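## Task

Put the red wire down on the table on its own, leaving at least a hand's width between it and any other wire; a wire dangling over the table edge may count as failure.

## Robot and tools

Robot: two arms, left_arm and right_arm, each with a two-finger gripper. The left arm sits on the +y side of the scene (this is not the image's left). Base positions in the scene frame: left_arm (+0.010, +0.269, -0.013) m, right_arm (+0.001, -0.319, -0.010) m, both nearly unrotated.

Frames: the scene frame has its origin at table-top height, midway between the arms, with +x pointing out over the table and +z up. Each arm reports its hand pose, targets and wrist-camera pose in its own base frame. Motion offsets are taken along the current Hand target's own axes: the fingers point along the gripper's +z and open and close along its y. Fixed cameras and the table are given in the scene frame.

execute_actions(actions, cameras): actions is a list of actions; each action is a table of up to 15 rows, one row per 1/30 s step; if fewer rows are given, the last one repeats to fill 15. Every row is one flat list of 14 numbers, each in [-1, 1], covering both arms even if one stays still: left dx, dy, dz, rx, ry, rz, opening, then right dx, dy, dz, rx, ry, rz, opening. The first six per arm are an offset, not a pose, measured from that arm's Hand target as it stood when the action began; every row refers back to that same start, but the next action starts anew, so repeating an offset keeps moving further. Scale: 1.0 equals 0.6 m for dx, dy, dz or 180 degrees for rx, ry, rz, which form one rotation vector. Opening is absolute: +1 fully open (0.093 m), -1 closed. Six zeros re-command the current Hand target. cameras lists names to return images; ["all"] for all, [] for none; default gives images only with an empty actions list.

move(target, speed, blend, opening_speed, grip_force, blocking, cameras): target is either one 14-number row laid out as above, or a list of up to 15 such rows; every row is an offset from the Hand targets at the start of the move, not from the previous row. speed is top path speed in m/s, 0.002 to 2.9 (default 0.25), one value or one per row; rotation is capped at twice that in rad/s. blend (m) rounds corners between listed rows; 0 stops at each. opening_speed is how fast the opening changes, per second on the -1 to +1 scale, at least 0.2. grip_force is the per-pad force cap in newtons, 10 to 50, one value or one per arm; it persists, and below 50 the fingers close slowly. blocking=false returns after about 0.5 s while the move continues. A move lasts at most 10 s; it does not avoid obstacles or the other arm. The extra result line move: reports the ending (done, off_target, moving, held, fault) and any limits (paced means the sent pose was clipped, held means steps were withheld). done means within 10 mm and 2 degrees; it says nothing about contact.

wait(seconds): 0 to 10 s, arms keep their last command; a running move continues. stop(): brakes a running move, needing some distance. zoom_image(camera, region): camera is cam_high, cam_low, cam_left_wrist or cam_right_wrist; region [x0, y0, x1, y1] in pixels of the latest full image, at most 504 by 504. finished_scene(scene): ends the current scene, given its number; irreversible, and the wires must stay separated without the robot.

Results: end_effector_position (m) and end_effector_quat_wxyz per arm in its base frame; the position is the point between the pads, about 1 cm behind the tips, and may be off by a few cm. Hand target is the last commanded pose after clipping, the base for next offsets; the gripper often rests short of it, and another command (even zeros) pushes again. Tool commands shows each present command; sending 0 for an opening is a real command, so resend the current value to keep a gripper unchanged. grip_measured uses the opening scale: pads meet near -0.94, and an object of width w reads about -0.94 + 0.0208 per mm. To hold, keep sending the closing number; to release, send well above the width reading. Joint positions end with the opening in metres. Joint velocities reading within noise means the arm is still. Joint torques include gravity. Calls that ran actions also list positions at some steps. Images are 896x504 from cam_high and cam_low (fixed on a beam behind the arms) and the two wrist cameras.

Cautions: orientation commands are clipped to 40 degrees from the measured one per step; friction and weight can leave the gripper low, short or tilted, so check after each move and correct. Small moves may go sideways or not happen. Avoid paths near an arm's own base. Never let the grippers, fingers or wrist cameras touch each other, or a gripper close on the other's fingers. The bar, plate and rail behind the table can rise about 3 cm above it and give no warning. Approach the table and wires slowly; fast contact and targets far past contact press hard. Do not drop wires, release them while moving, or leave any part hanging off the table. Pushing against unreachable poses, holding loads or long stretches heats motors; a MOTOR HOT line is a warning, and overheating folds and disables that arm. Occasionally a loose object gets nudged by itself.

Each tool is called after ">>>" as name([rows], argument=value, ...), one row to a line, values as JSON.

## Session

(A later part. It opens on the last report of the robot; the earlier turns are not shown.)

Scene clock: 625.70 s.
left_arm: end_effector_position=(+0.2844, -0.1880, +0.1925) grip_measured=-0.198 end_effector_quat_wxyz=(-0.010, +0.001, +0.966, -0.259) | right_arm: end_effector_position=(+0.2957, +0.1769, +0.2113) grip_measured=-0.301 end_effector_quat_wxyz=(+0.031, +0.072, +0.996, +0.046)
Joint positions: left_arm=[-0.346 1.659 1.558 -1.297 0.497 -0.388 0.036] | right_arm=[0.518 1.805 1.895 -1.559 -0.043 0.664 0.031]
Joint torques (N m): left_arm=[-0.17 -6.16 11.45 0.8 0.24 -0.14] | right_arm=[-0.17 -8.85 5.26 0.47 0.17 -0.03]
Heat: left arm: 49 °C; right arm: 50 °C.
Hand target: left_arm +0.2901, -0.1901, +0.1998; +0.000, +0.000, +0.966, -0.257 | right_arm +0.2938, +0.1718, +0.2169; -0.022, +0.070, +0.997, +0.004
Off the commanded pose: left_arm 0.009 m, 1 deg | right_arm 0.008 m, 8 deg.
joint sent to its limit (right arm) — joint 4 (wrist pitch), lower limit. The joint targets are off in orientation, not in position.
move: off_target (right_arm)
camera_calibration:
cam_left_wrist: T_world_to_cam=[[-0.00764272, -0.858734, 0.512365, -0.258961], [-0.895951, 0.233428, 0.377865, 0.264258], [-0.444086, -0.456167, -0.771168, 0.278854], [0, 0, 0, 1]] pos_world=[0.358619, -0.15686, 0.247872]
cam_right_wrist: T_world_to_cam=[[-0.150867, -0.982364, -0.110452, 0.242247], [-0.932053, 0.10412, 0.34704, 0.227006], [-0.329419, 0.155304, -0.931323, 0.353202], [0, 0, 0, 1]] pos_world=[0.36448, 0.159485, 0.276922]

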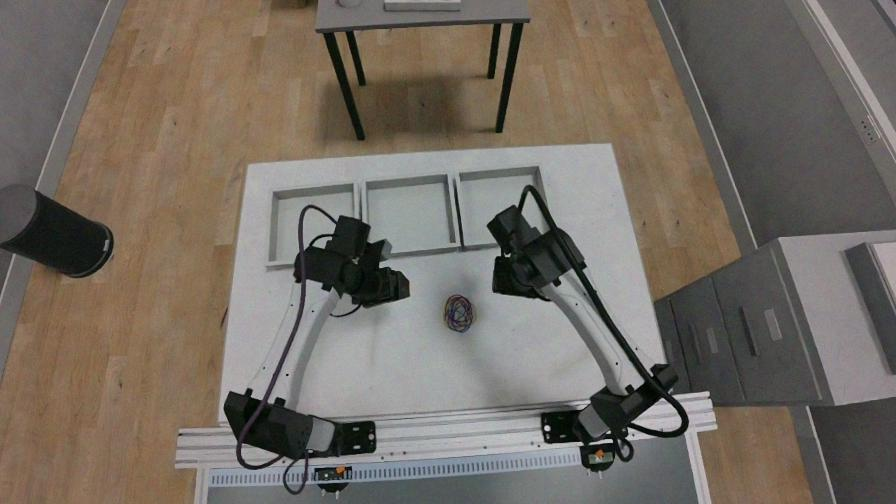

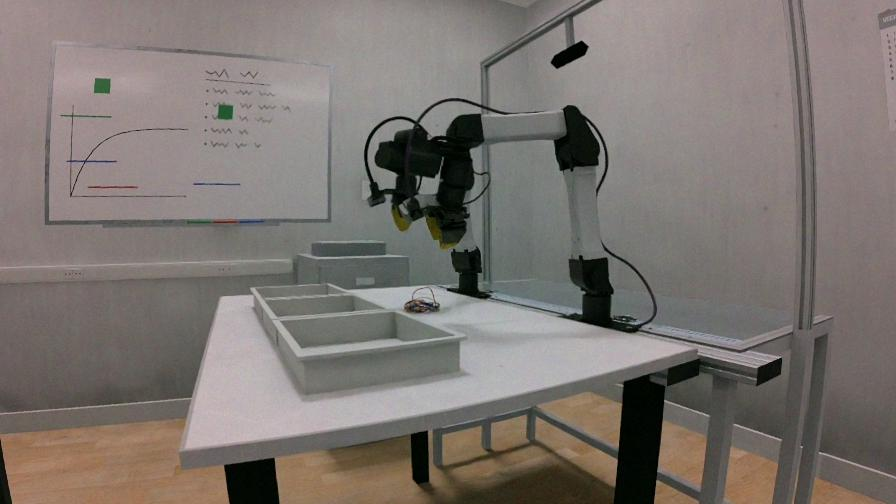

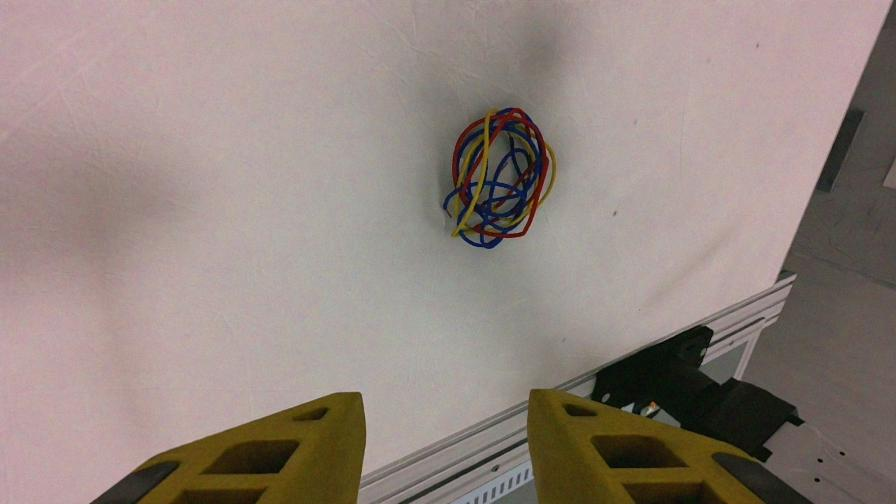

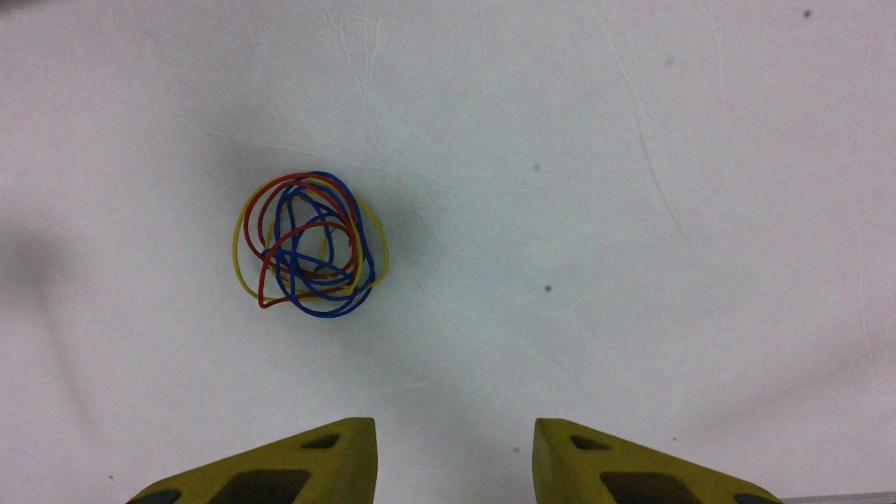

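>>> move(target=[0.0323,-0.079,0.1938,0,0,0,-0.2,0,0,0,0,0,0,-0.3], speed=0.12, cameras=["cam_left_wrist","cam_right_wrist"])

>>> zoom_image(camera="cam_right_wrist", region=[120, 160, 420, 380])

Scene clock: 660.10 s.
left_arm: end_effector_position=(+0.2700, -0.2901, +0.1283) grip_measured=-0.198 end_effector_quat_wxyz=(-0.001, +0.007, +0.965, -0.263) | right_arm: end_effector_position=(+0.2957, +0.1769, +0.2113) grip_measured=-0.301 end_effector_quat_wxyz=(+0.031, +0.072, +0.996, +0.046)
Joint positions: left_arm=[-0.647 1.74 1.379 -0.872 0.42 -0.706 0.036] | right_arm=[0.518 1.805 1.895 -1.559 -0.043 0.664 0.031]
Joint torques (N m): left_arm=[-0.09 -7.68 6.74 1.27 0.15 -0.18] | right_arm=[-0.13 -8.85 5.42 0.44 0.22 0.01]
Heat: left arm: 54 °C; right arm: 50 °C.
Hand target: left_arm +0.2707, -0.2891, +0.1224; +0.000, +0.000, +0.966, -0.257 | right_arm +0.2938, +0.1718, +0.2169; -0.022, +0.070, +0.997, +0.004
Off the commanded pose: left_arm 0.006 m, 1 deg | right_arm 0.008 m, 8 deg.
joint sent to its limit (right arm) — joint 4 (wrist pitch), lower limit. The joint targets are off in orientation, not in position.
move: off_target (right_arm)
camera_calibration:
cam_left_wrist: T_world_to_cam=[[-0.0238992, -0.853865, 0.519945, -0.309037], [-0.90237, 0.242284, 0.356407, 0.306606], [-0.430298, -0.460665, -0.776293, 0.171954], [0, 0, 0, 1]] pos_world=[0.343278, -0.258949, 0.184893]
cam_right_wrist: T_world_to_cam=[[-0.150867, -0.982364, -0.110452, 0.242247], [-0.932053, 0.10412, 0.34704, 0.227006], [-0.329419, 0.155304, -0.931323, 0.353202], [0, 0, 0, 1]] pos_world=[0.36448, 0.159485, 0.276922]
Images, in order (width x height): cam_left_wrist 896x504, cam_right_wrist 896x504.

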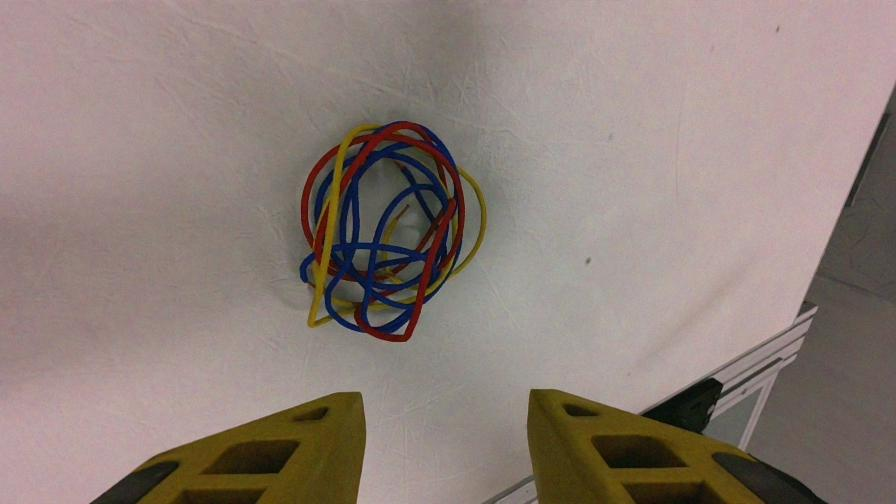

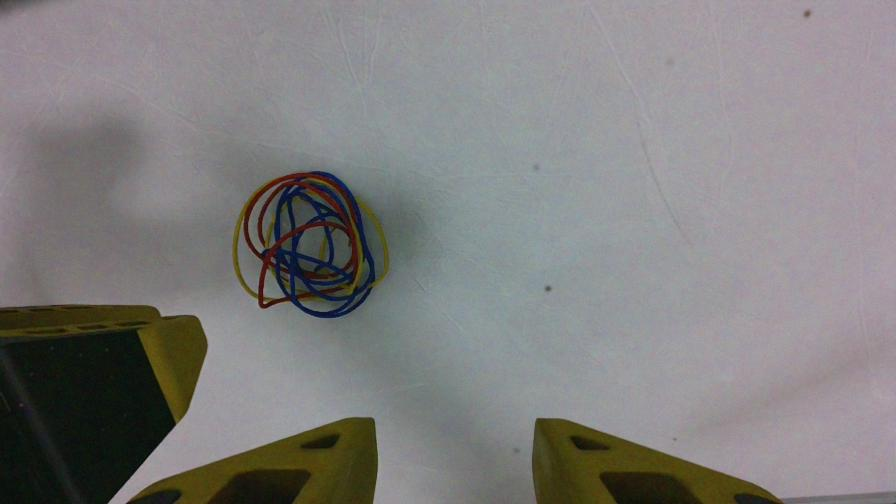

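Scaled by 1.680 from the camera's 896x504 image, which has a finer 1280x720 frame.

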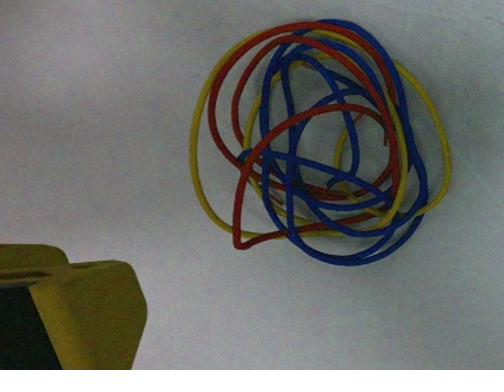

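>>> move(target=[0.0117,0.015,0.0733,0,0,0,-0.3,0,0,0,0,0,0,-0.3], speed=0.06, cameras=["cam_left_wrist","cam_right_wrist"])

>>> zoom_image(camera="cam_right_wrist", region=[120, 160, 420, 380])

Scene clock: 679.93 s.
left_arm: end_effector_position=(+0.2645, -0.3036, +0.0862) grip_measured=-0.298 end_effector_quat_wxyz=(+0.000, +0.005, +0.965, -0.263) | right_arm: end_effector_position=(+0.2957, +0.1769, +0.2113) grip_measured=-0.301 end_effector_quat_wxyz=(+0.031, +0.072, +0.996, +0.046)
Joint positions: left_arm=[-0.688 1.782 1.256 -0.688 0.405 -0.752 0.031] | right_arm=[0.518 1.805 1.895 -1.559 -0.043 0.664 0.031]
Joint torques (N m): left_arm=[-0.14 -7.72 6.61 1.33 0.14 -0.1] | right_arm=[-0.2 -8.81 5.63 0.5 0.21 -0.01]
Heat: left arm: 51 °C; right arm: 50 °C.
Hand target: left_arm +0.2636, -0.3031, +0.0798; +0.000, +0.000, +0.966, -0.257 | right_arm +0.2938, +0.1718, +0.2169; -0.022, +0.070, +0.997, +0.004
Off the commanded pose: left_arm 0.006 m, 1 deg | right_arm 0.008 m, 8 deg.
joint sent to its limit (right arm) — joint 4 (wrist pitch), lower limit. The joint targets are off in orientation, not in position.
move: off_target (right_arm)
camera_calibration:
cam_left_wrist: T_world_to_cam=[[-0.020928, -0.853485, 0.520697, -0.299552], [-0.903182, 0.239485, 0.356244, 0.319284], [-0.428748, -0.462829, -0.775864, 0.129609], [0, 0, 0, 1]] pos_world=[0.337672, -0.272141, 0.142791]
cam_right_wrist: T_world_to_cam=[[-0.150867, -0.982364, -0.110452, 0.242247], [-0.932053, 0.10412, 0.34704, 0.227006], [-0.329419, 0.155304, -0.931323, 0.353202], [0, 0, 0, 1]] pos_world=[0.36448, 0.159485, 0.276922]
Images, in order (width x height): cam_left_wrist 896x504, cam_right_wrist 896x504.

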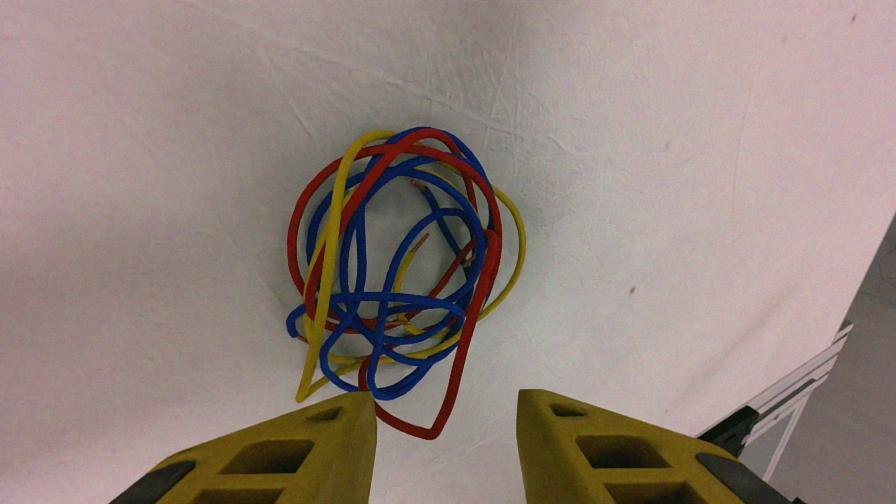

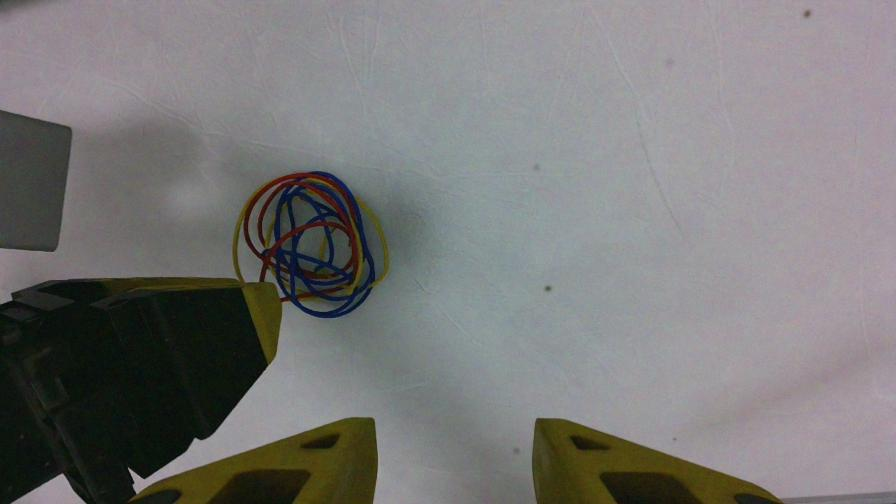

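Scaled by 1.680 from the camera's 896x504 image, which has a finer 1280x720 frame.

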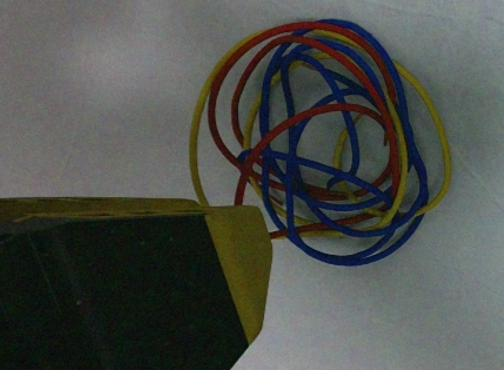

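>>> move([
  [0,0,0.025,0,0,0,-0.3,0,0,0,0,0,0,-0.3],
  [0,0,0.025,0,0,0,-1,0,0,0,0,0,0,-0.3],
], speed=0.06, opening_speed=0.4, cameras=["cam_left_wrist","cam_right_wrist"])

>>> zoom_image(camera="cam_left_wrist", region=[270, 250, 570, 504])

Scene clock: 689.93 s.
left_arm: end_effector_position=(+0.2651, -0.3112, +0.0736) grip_measured=-0.978 end_effector_quat_wxyz=(+0.001, +0.005, +0.965, -0.264) | right_arm: end_effector_position=(+0.2957, +0.1769, +0.2113) grip_measured=-0.301 end_effector_quat_wxyz=(+0.031, +0.072, +0.996, +0.046)
Joint positions: left_arm=[-0.705 1.813 1.241 -0.634 0.399 -0.77 0] | right_arm=[0.518 1.805 1.895 -1.559 -0.043 0.664 0.031]
Joint torques (N m): left_arm=[-0.27 -7.87 6.42 1.37 0.16 -0.13] | right_arm=[-0.29 -8.92 5.48 0.47 0.19 0.02]
Heat: left arm: 50 °C; right arm: 50 °C.
Hand target: left_arm +0.2636, -0.3105, +0.0667; +0.000, +0.000, +0.966, -0.257 | right_arm +0.2938, +0.1718, +0.2169; -0.022, +0.070, +0.997, +0.004
Off the commanded pose: left_arm 0.007 m, 1 deg | right_arm 0.008 m, 8 deg.
joint sent to its limit (right arm) — joint 4 (wrist pitch), lower limit. The joint targets are off in orientation, not in position.
move: off_target (right_arm)
camera_calibration:
cam_left_wrist: T_world_to_cam=[[-0.0208254, -0.852968, 0.521547, -0.299432], [-0.903891, 0.238993, 0.354771, 0.326274], [-0.427255, -0.464034, -0.775968, 0.115825], [0, 0, 0, 1]] pos_world=[0.338167, -0.279637, 0.130292]
cam_right_wrist: T_world_to_cam=[[-0.150867, -0.982364, -0.110452, 0.242247], [-0.932053, 0.10412, 0.34704, 0.227006], [-0.329419, 0.155304, -0.931323, 0.353202], [0, 0, 0, 1]] pos_world=[0.36448, 0.159485, 0.276922]
Images, in order (width x height): cam_left_wrist 896x504, cam_right_wrist 896x504.

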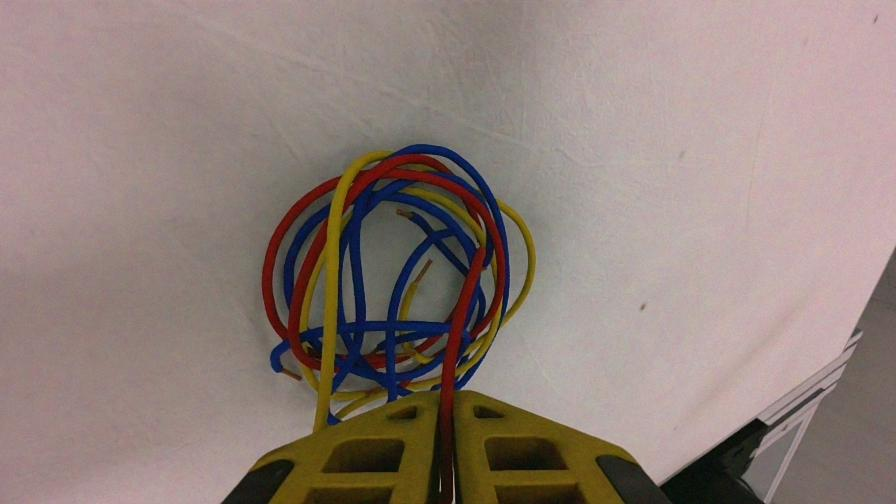

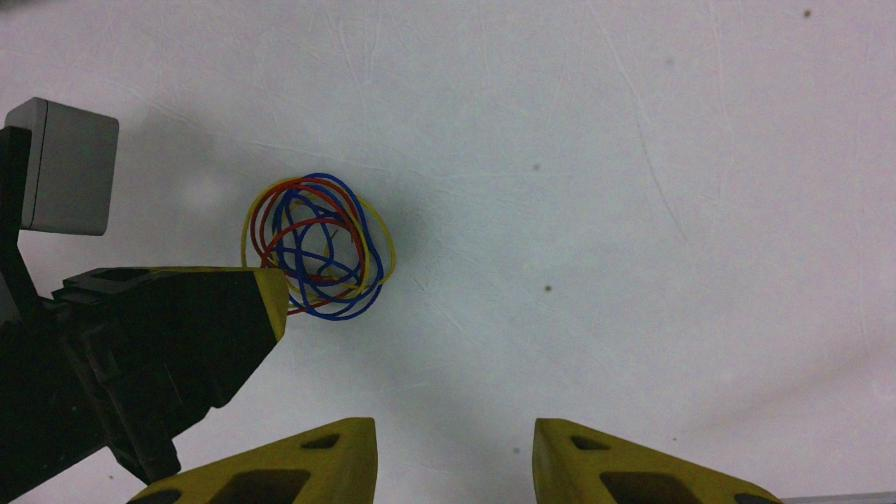

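Scaled by 1.680 from the camera's 896x504 image, which has a finer 1280x720 frame.

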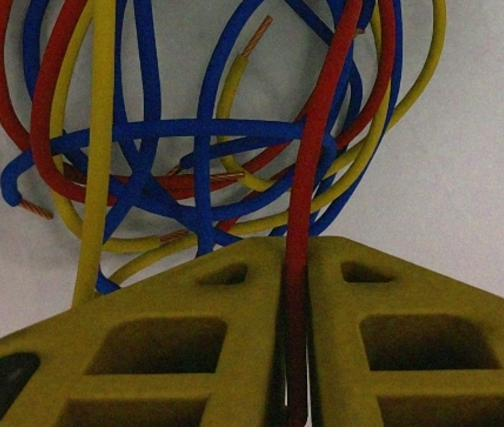

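>>> move([
  [0,-0.0827,-0.144,0,0,0,-1,0,0,0,0,0,0,-0.3],
  [0,0.021,-0.23,0,0,0,-1,0,0,0,0,0,0,-0.3],
], speed=0.06, cameras=["all"])

>>> zoom_image(camera="cam_left_wrist", region=[200, 100, 600, 504])

>>> zoom_image(camera="cam_right_wrist", region=[0, 100, 400, 400])

>>> zoom_image(camera="cam_low", region=[350, 180, 490, 330])

Scene clock: 701.30 s.
left_arm: end_effector_position=(+0.2691, -0.2330, +0.1749) grip_measured=-0.978 end_effector_quat_wxyz=(-0.002, -0.007, +0.968, -0.249) | right_arm: end_effector_position=(+0.2957, +0.1769, +0.2113) grip_measured=-0.301 end_effector_quat_wxyz=(+0.031, +0.072, +0.996, +0.046)
Joint positions: left_arm=[-0.513 1.639 1.466 -1.134 0.435 -0.586 0] | right_arm=[0.518 1.805 1.895 -1.559 -0.043 0.664 0.031]
Joint torques (N m): left_arm=[0.57 -9.48 6.6 0.98 0.39 0.19] | right_arm=[-0.01 -8.92 5.19 0.46 0.18 0.02]
Heat: left arm: 49 °C; right arm: 51 °C.
Hand target: left_arm +0.2636, -0.2310, +0.1803; +0.000, +0.000, +0.966, -0.257 | right_arm +0.2938, +0.1718, +0.2169; -0.022, +0.070, +0.997, +0.004
Off the commanded pose: left_arm 0.008 m, 1 deg | right_arm 0.008 m, 8 deg.
joint sent to its limit (right arm) — joint 4 (wrist pitch), lower limit. The joint targets are off in orientation, not in position.
move: off_target (right_arm)
camera_calibration:
cam_left_wrist: T_world_to_cam=[[0.00319096, -0.868545, 0.495599, -0.291009], [-0.904343, 0.209014, 0.372124, 0.265243], [-0.426794, -0.449379, -0.784796, 0.237261], [0, 0, 0, 1]] pos_world=[0.342061, -0.201574, 0.231722]
cam_right_wrist: T_world_to_cam=[[-0.150867, -0.982364, -0.110452, 0.242247], [-0.932053, 0.10412, 0.34704, 0.227006], [-0.329419, 0.155304, -0.931323, 0.353202], [0, 0, 0, 1]] pos_world=[0.36448, 0.159485, 0.276922]

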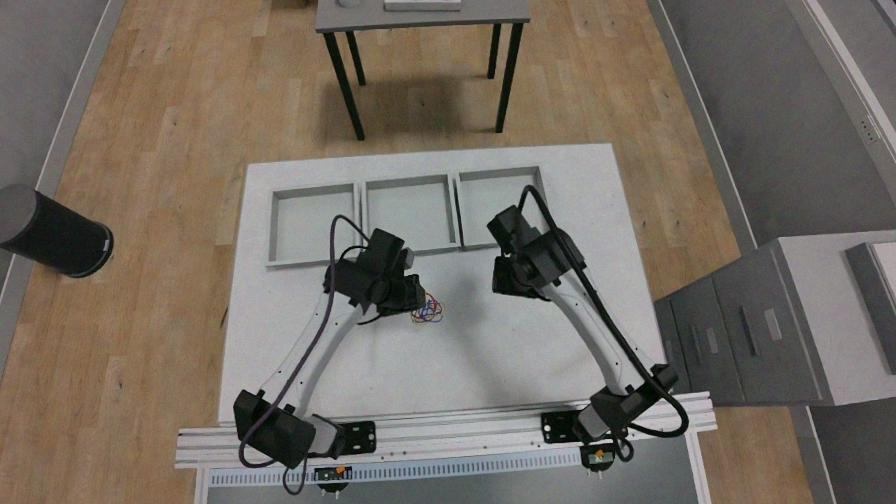

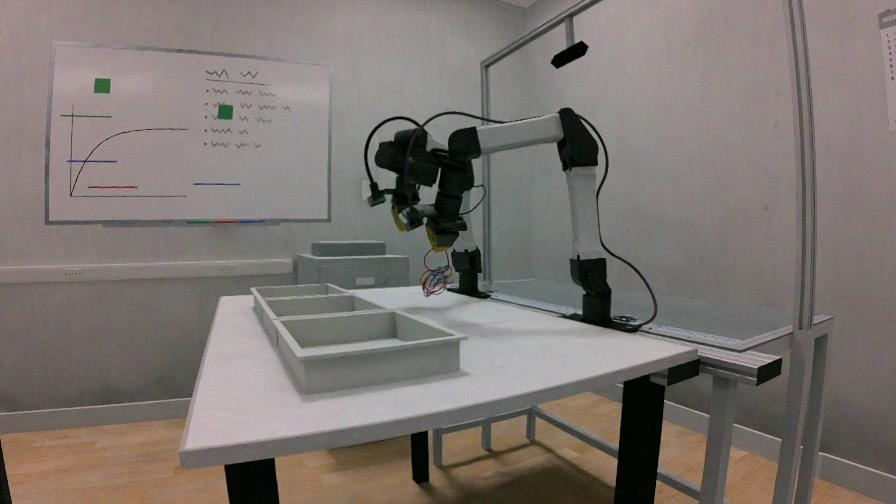

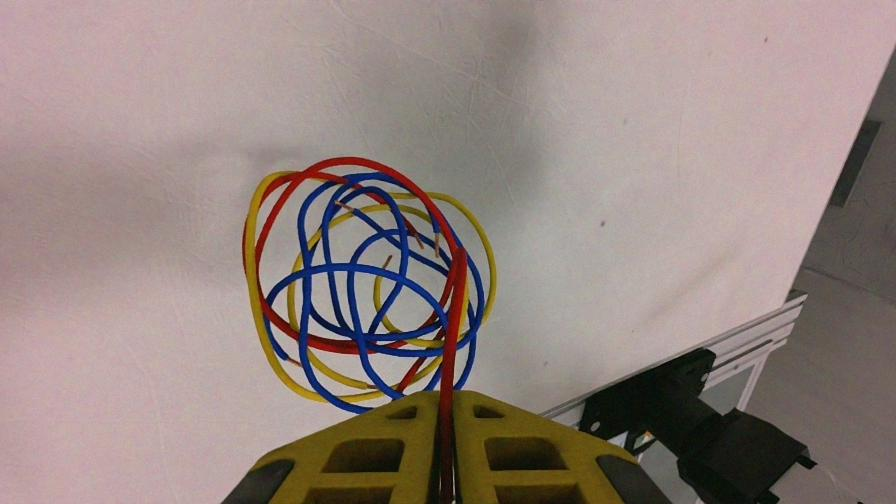

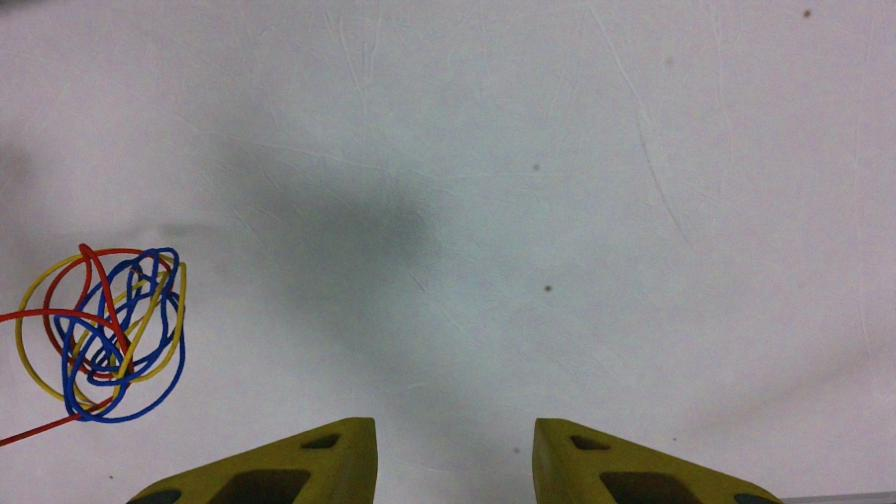

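Scaled by 1.248 from the camera's 896x504 image, which has a finer 1280x720 frame.

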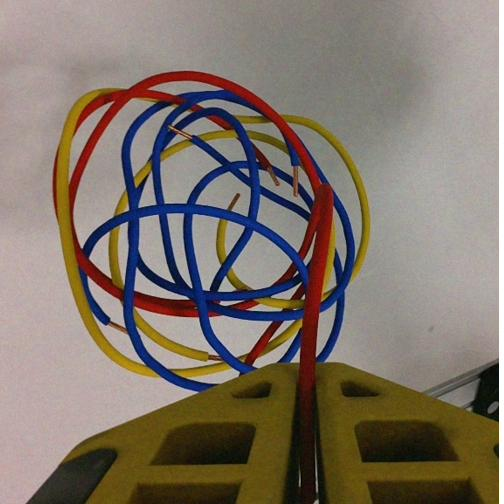

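Scaled by 1.260 from the camera's 896x504 image, which has a finer 1280x720 frame.

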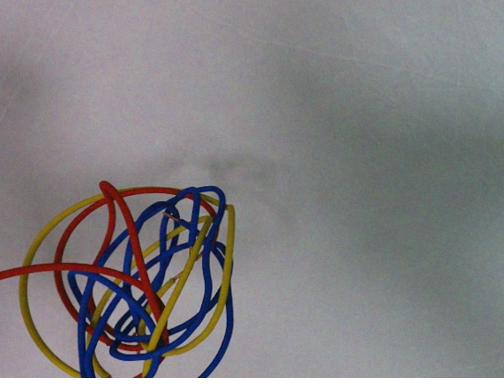

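Scaled by 3.360 from the camera's 896x504 image, which has a finer 1280x720 frame.

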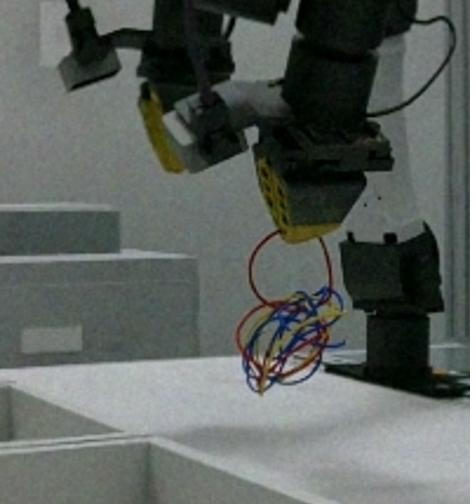

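>>> move(target=[0,0,0,0,0,0,-1,0.0578,0.0743,0.148,-0.4244,-0.0375,0.0227,0.1], speed=0.2, cameras=["all"])

>>> zoom_image(camera="cam_low", region=[350, 180, 490, 330])

Scene clock: 739.60 s.
left_arm: end_effector_position=(+0.2690, -0.2329, +0.1749) grip_measured=-0.978 end_effector_quat_wxyz=(-0.002, -0.007, +0.968, -0.249) | right_arm: end_effector_position=(+0.2618, +0.2215, +0.1296) grip_measured=+0.099 end_effector_quat_wxyz=(+0.078, +0.106, +0.781, +0.610)
Joint positions: left_arm=[-0.513 1.639 1.466 -1.135 0.435 -0.585 0] | right_arm=[0.283 1.405 0.419 0.536 -0.978 1.197 0.05]
Joint torques (N m): left_arm=[0.36 -9.63 6.71 1 0.44 0.16] | right_arm=[-0.05 -3.19 5.52 1.8 -0.26 -0.01]
Heat: left arm: 50 °C; right arm: 50 °C.
Hand target: left_arm +0.2636, -0.2310, +0.1803; +0.000, +0.000, +0.966, -0.257 | right_arm +0.2620, +0.2217, +0.1300; +0.081, +0.102, +0.778, +0.614
Off the commanded pose: left_arm 0.008 m, 1 deg | right_arm 0.000 m, 1 deg.
move: done
camera_calibration:
cam_left_wrist: T_world_to_cam=[[0.0026269, -0.868631, 0.495453, -0.290752], [-0.904245, 0.209499, 0.372089, 0.265353], [-0.427005, -0.448988, -0.784905, 0.237359], [0, 0, 0, 1]] pos_world=[0.342062, -0.201576, 0.231623]
cam_right_wrist: T_world_to_cam=[[-0.0775597, -0.217407, -0.972995, 0.1951], [-0.985215, -0.132821, 0.108211, 0.31646], [-0.15276, 0.967002, -0.203891, -0.0613305], [0, 0, 0, 1]] pos_world=[0.317544, 0.143755, 0.143082]

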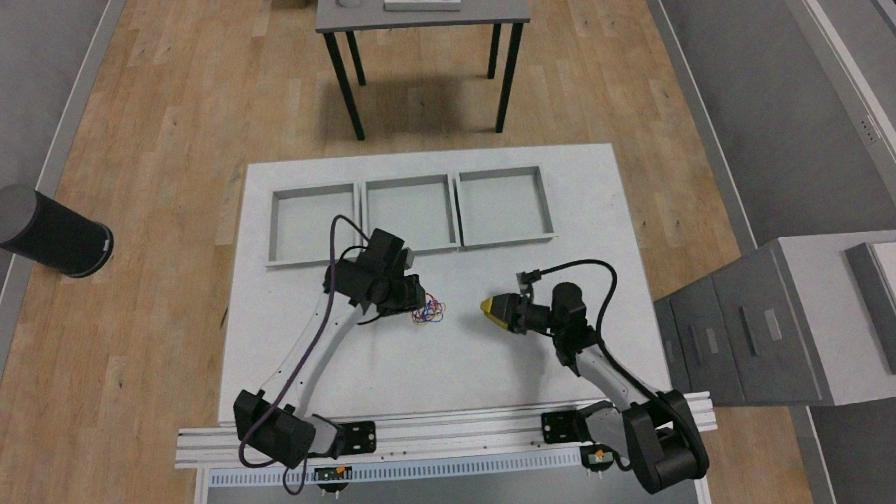

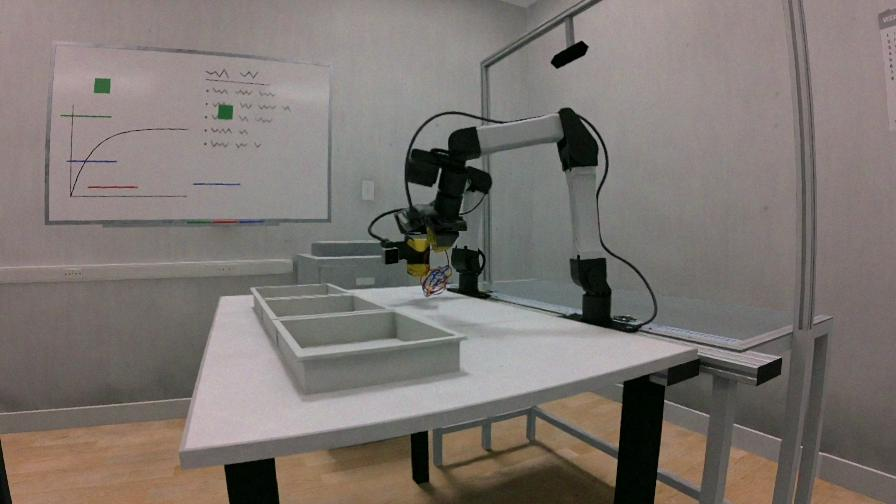

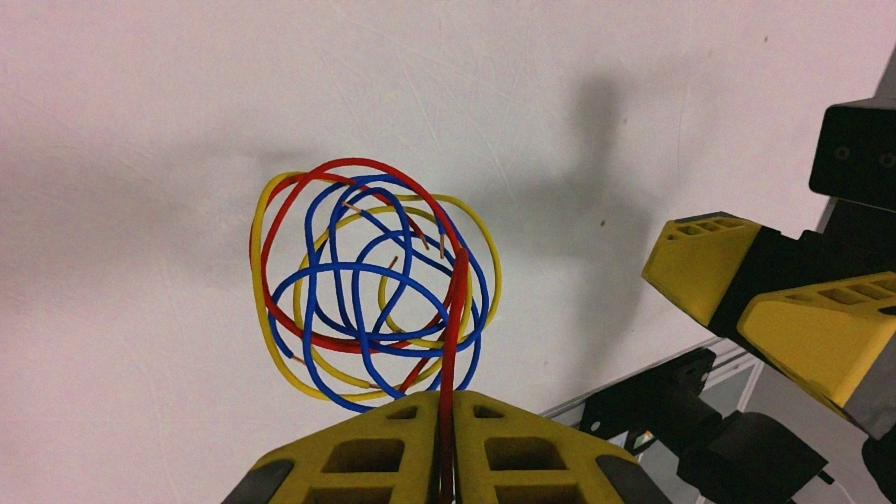

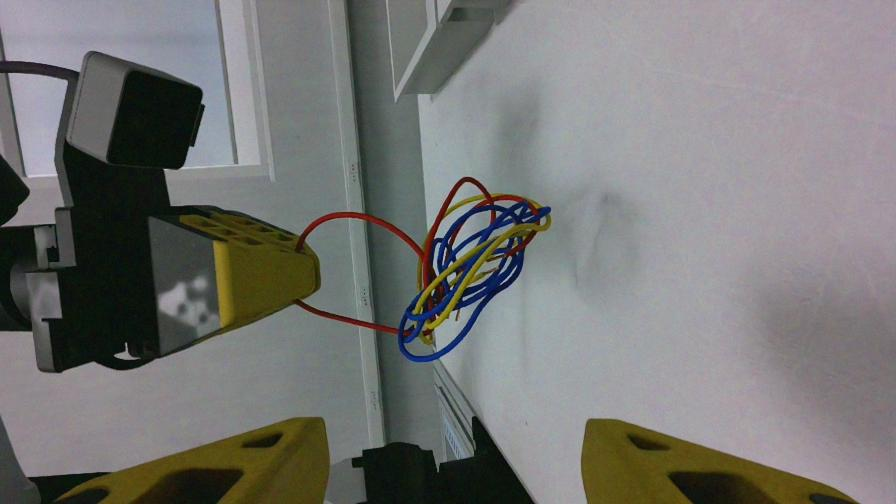

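Scaled by 3.360 from the camera's 896x504 image, which has a finer 1280x720 frame.

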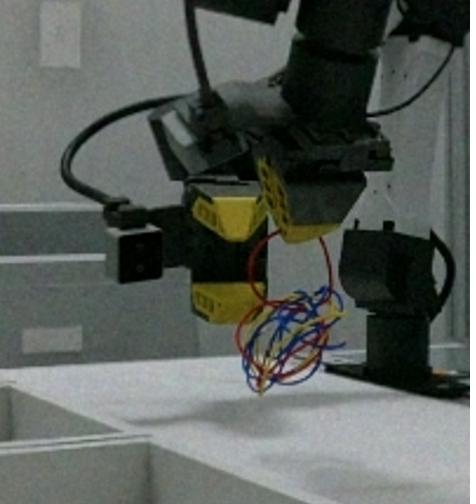

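>>> zoom_image(camera="cam_right_wrist", region=[370, 150, 590, 380])

Scaled by 2.191 from the camera's 896x504 image, which has a finer 1280x720 frame.

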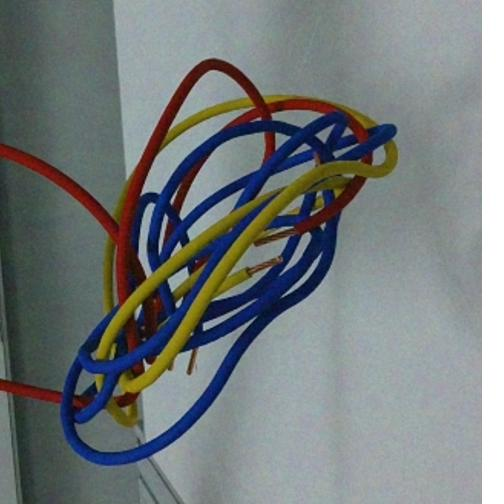

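>>> move(target=[0,0,0,0,0,0,-1,0,0,0.1083,0,0,0,0.1], speed=0.08, cameras=["cam_low","cam_left_wrist","cam_right_wrist"])

>>> zoom_image(camera="cam_right_wrist", region=[280, 150, 640, 504])

>>> zoom_image(camera="cam_left_wrist", region=[230, 140, 630, 440])

Scene clock: 783.07 s.
left_arm: end_effector_position=(+0.2690, -0.2329, +0.1749) grip_measured=-0.978 end_effector_quat_wxyz=(-0.002, -0.007, +0.968, -0.249) | right_arm: end_effector_position=(+0.2679, +0.2772, +0.1049) grip_measured=+0.099 end_effector_quat_wxyz=(+0.061, +0.109, +0.786, +0.606)
Joint positions: left_arm=[-0.513 1.639 1.466 -1.135 0.435 -0.585 0] | right_arm=[0.478 1.636 0.476 0.774 -0.816 1.321 0.05]
Joint torques (N m): left_arm=[0.54 -9.55 6.63 0.98 0.46 0.16] | right_arm=[0.55 -4.62 8.06 1.96 0.07 0.05]
Heat: left arm: 52 °C; right arm: 43 °C.
Hand target: left_arm +0.2636, -0.2310, +0.1803; +0.000, +0.000, +0.966, -0.257 | right_arm +0.2782, +0.2828, +0.1148; +0.081, +0.102, +0.778, +0.614
Off the commanded pose: left_arm 0.008 m, 1 deg | right_arm 0.015 m, 3 deg.
move: off_target (right_arm)
camera_calibration:
cam_left_wrist: T_world_to_cam=[[0.0026269, -0.868631, 0.495453, -0.290752], [-0.904245, 0.209499, 0.372089, 0.265353], [-0.427005, -0.448988, -0.784905, 0.237359], [0, 0, 0, 1]] pos_world=[0.342062, -0.201576, 0.231623]
cam_right_wrist: T_world_to_cam=[[-0.106161, -0.226188, -0.968281, 0.193181], [-0.978655, -0.14856, 0.142002, 0.331555], [-0.175967, 0.962688, -0.205588, -0.111707], [0, 0, 0, 1]] pos_world=[0.32533, 0.20049, 0.117007]
Images, in order (width x height): cam_low 896x504, cam_left_wrist 896x504, cam_right_wrist 896x504.

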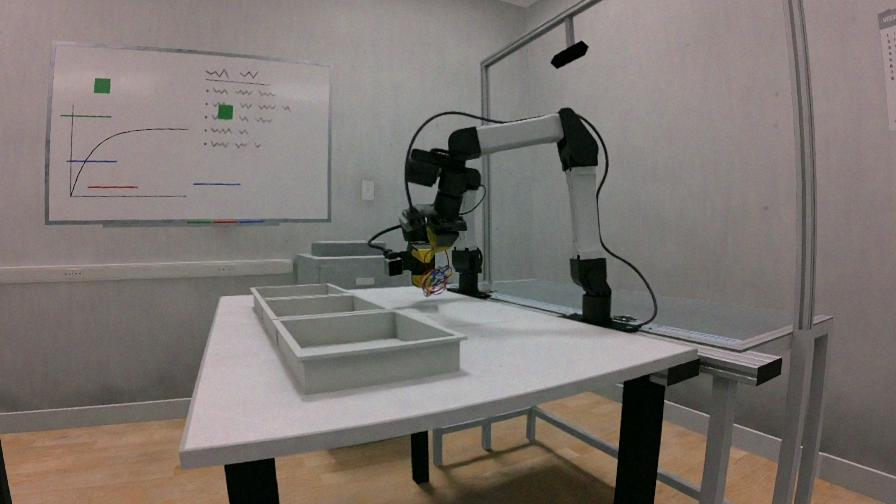

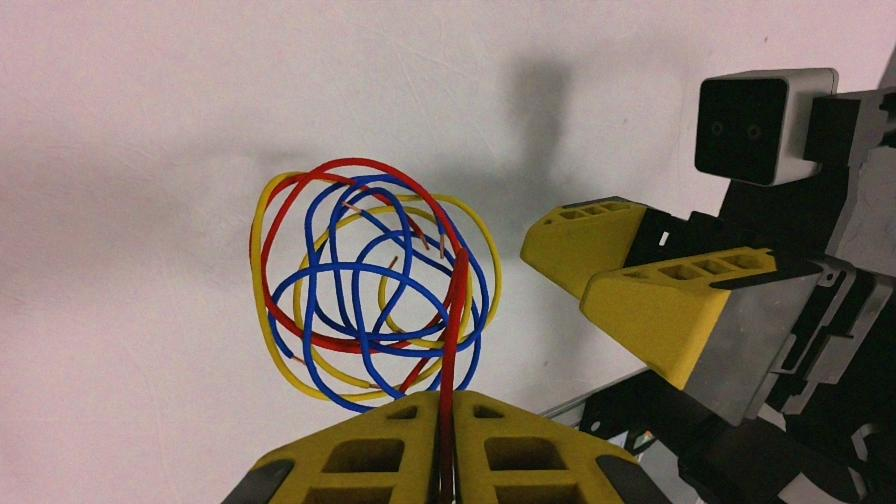

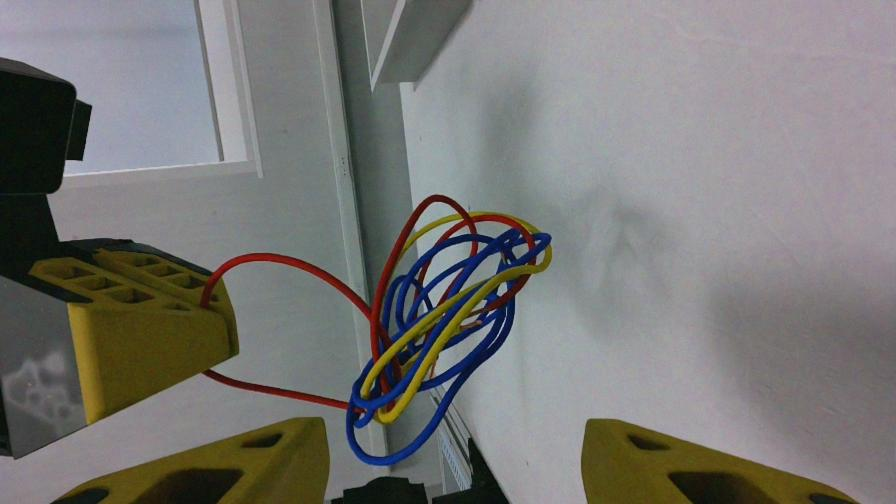

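Scaled by 1.400 from the camera's 896x504 image, which has a finer 1280x720 frame.

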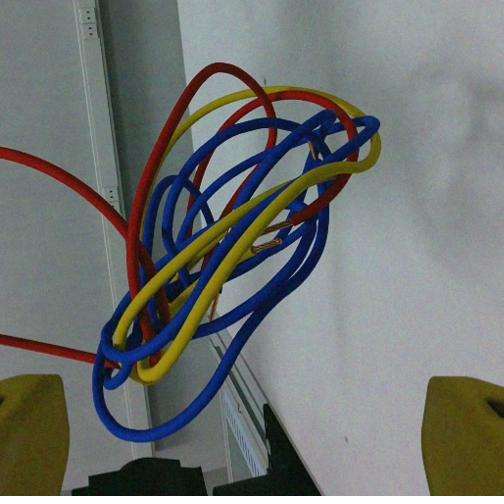

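Scaled by 1.260 from the camera's 896x504 image, which has a finer 1280x720 frame.

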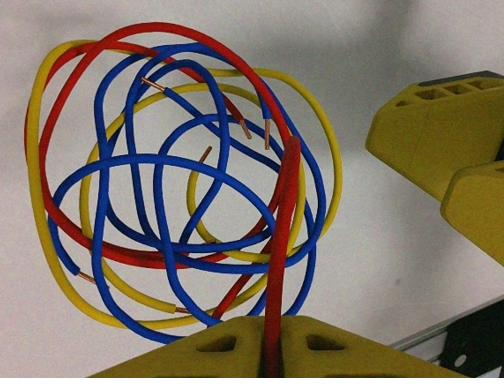

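>>> move(target=[0,0,0,0,0,0,-1,-0.0325,-0.0097,0.005,0,0,0,-0.26], speed=0.06, cameras=["cam_left_wrist","cam_right_wrist"])

>>> zoom_image(camera="cam_right_wrist", region=[280, 150, 640, 504])

Scene clock: 801.63 s.
left_arm: end_effector_position=(+0.2690, -0.2329, +0.1749) grip_measured=-0.978 end_effector_quat_wxyz=(-0.002, -0.007, +0.968, -0.249) | right_arm: end_effector_position=(+0.2869, +0.2773, +0.0978) grip_measured=-0.258 end_effector_quat_wxyz=(+0.062, +0.116, +0.787, +0.603)
Joint positions: left_arm=[-0.513 1.639 1.466 -1.135 0.435 -0.585 0] | right_arm=[0.452 1.713 0.534 0.777 -0.828 1.312 0.033]
Joint torques (N m): left_arm=[0.54 -9.52 6.64 0.99 0.41 0.17] | right_arm=[-0.54 -5.19 7.87 1.98 -0.25 -0.08]
Heat: left arm: 52 °C; right arm: 43 °C.
Hand target: left_arm +0.2636, -0.2310, +0.1803; +0.000, +0.000, +0.966, -0.257 | right_arm +0.2974, +0.2793, +0.1085; +0.081, +0.101, +0.778, +0.614
Off the commanded pose: left_arm 0.008 m, 1 deg | right_arm 0.015 m, 3 deg.
move: off_target (right_arm)
camera_calibration:
cam_left_wrist: T_world_to_cam=[[0.0026269, -0.868631, 0.495453, -0.290752], [-0.904245, 0.209499, 0.372089, 0.265353], [-0.427005, -0.448988, -0.784905, 0.237359], [0, 0, 0, 1]] pos_world=[0.342062, -0.201576, 0.231623]
cam_right_wrist: T_world_to_cam=[[-0.116363, -0.229631, -0.966297, 0.192065], [-0.979416, -0.135037, 0.150033, 0.34685], [-0.164938, 0.963864, -0.209191, -0.113097], [0, 0, 0, 1]] pos_world=[0.343405, 0.199952, 0.109894]
Images, in order (width x height): cam_left_wrist 896x504, cam_right_wrist 896x504.

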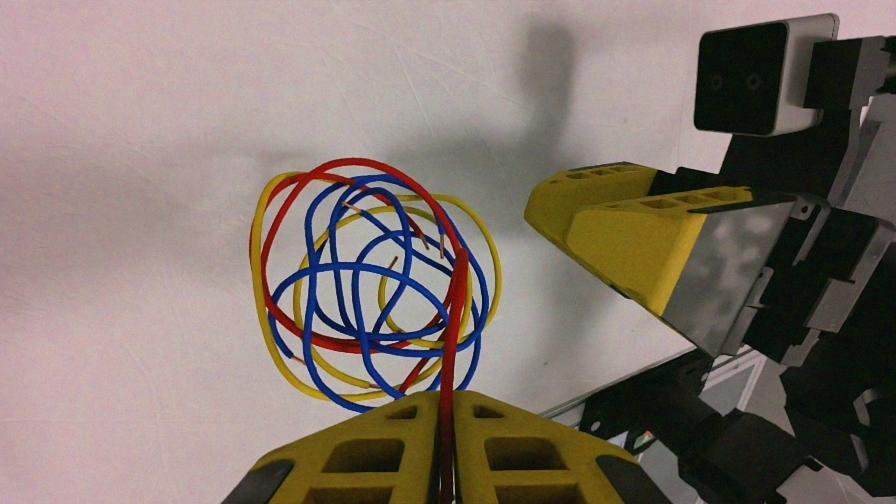

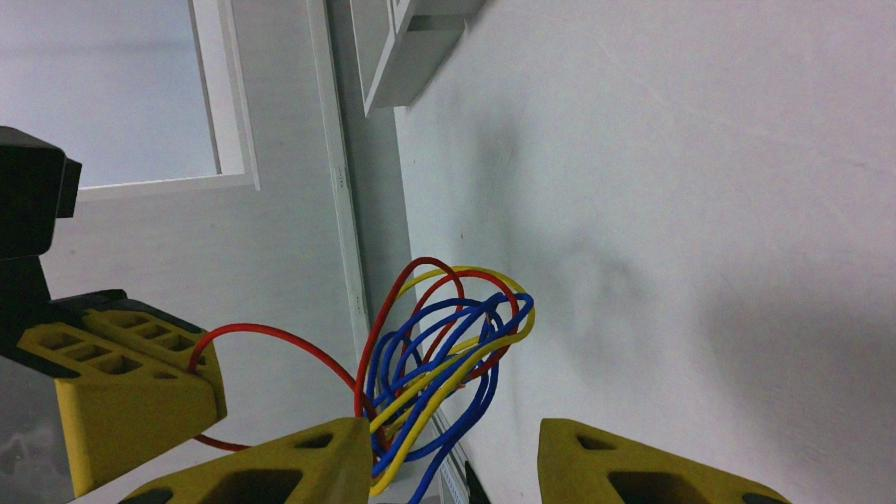

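Scaled by 1.400 from the camera's 896x504 image, which has a finer 1280x720 frame.

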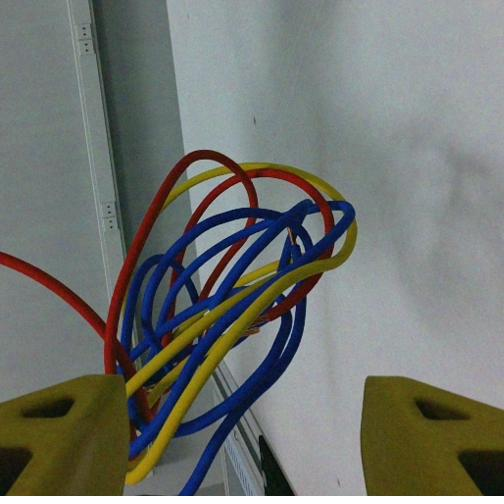

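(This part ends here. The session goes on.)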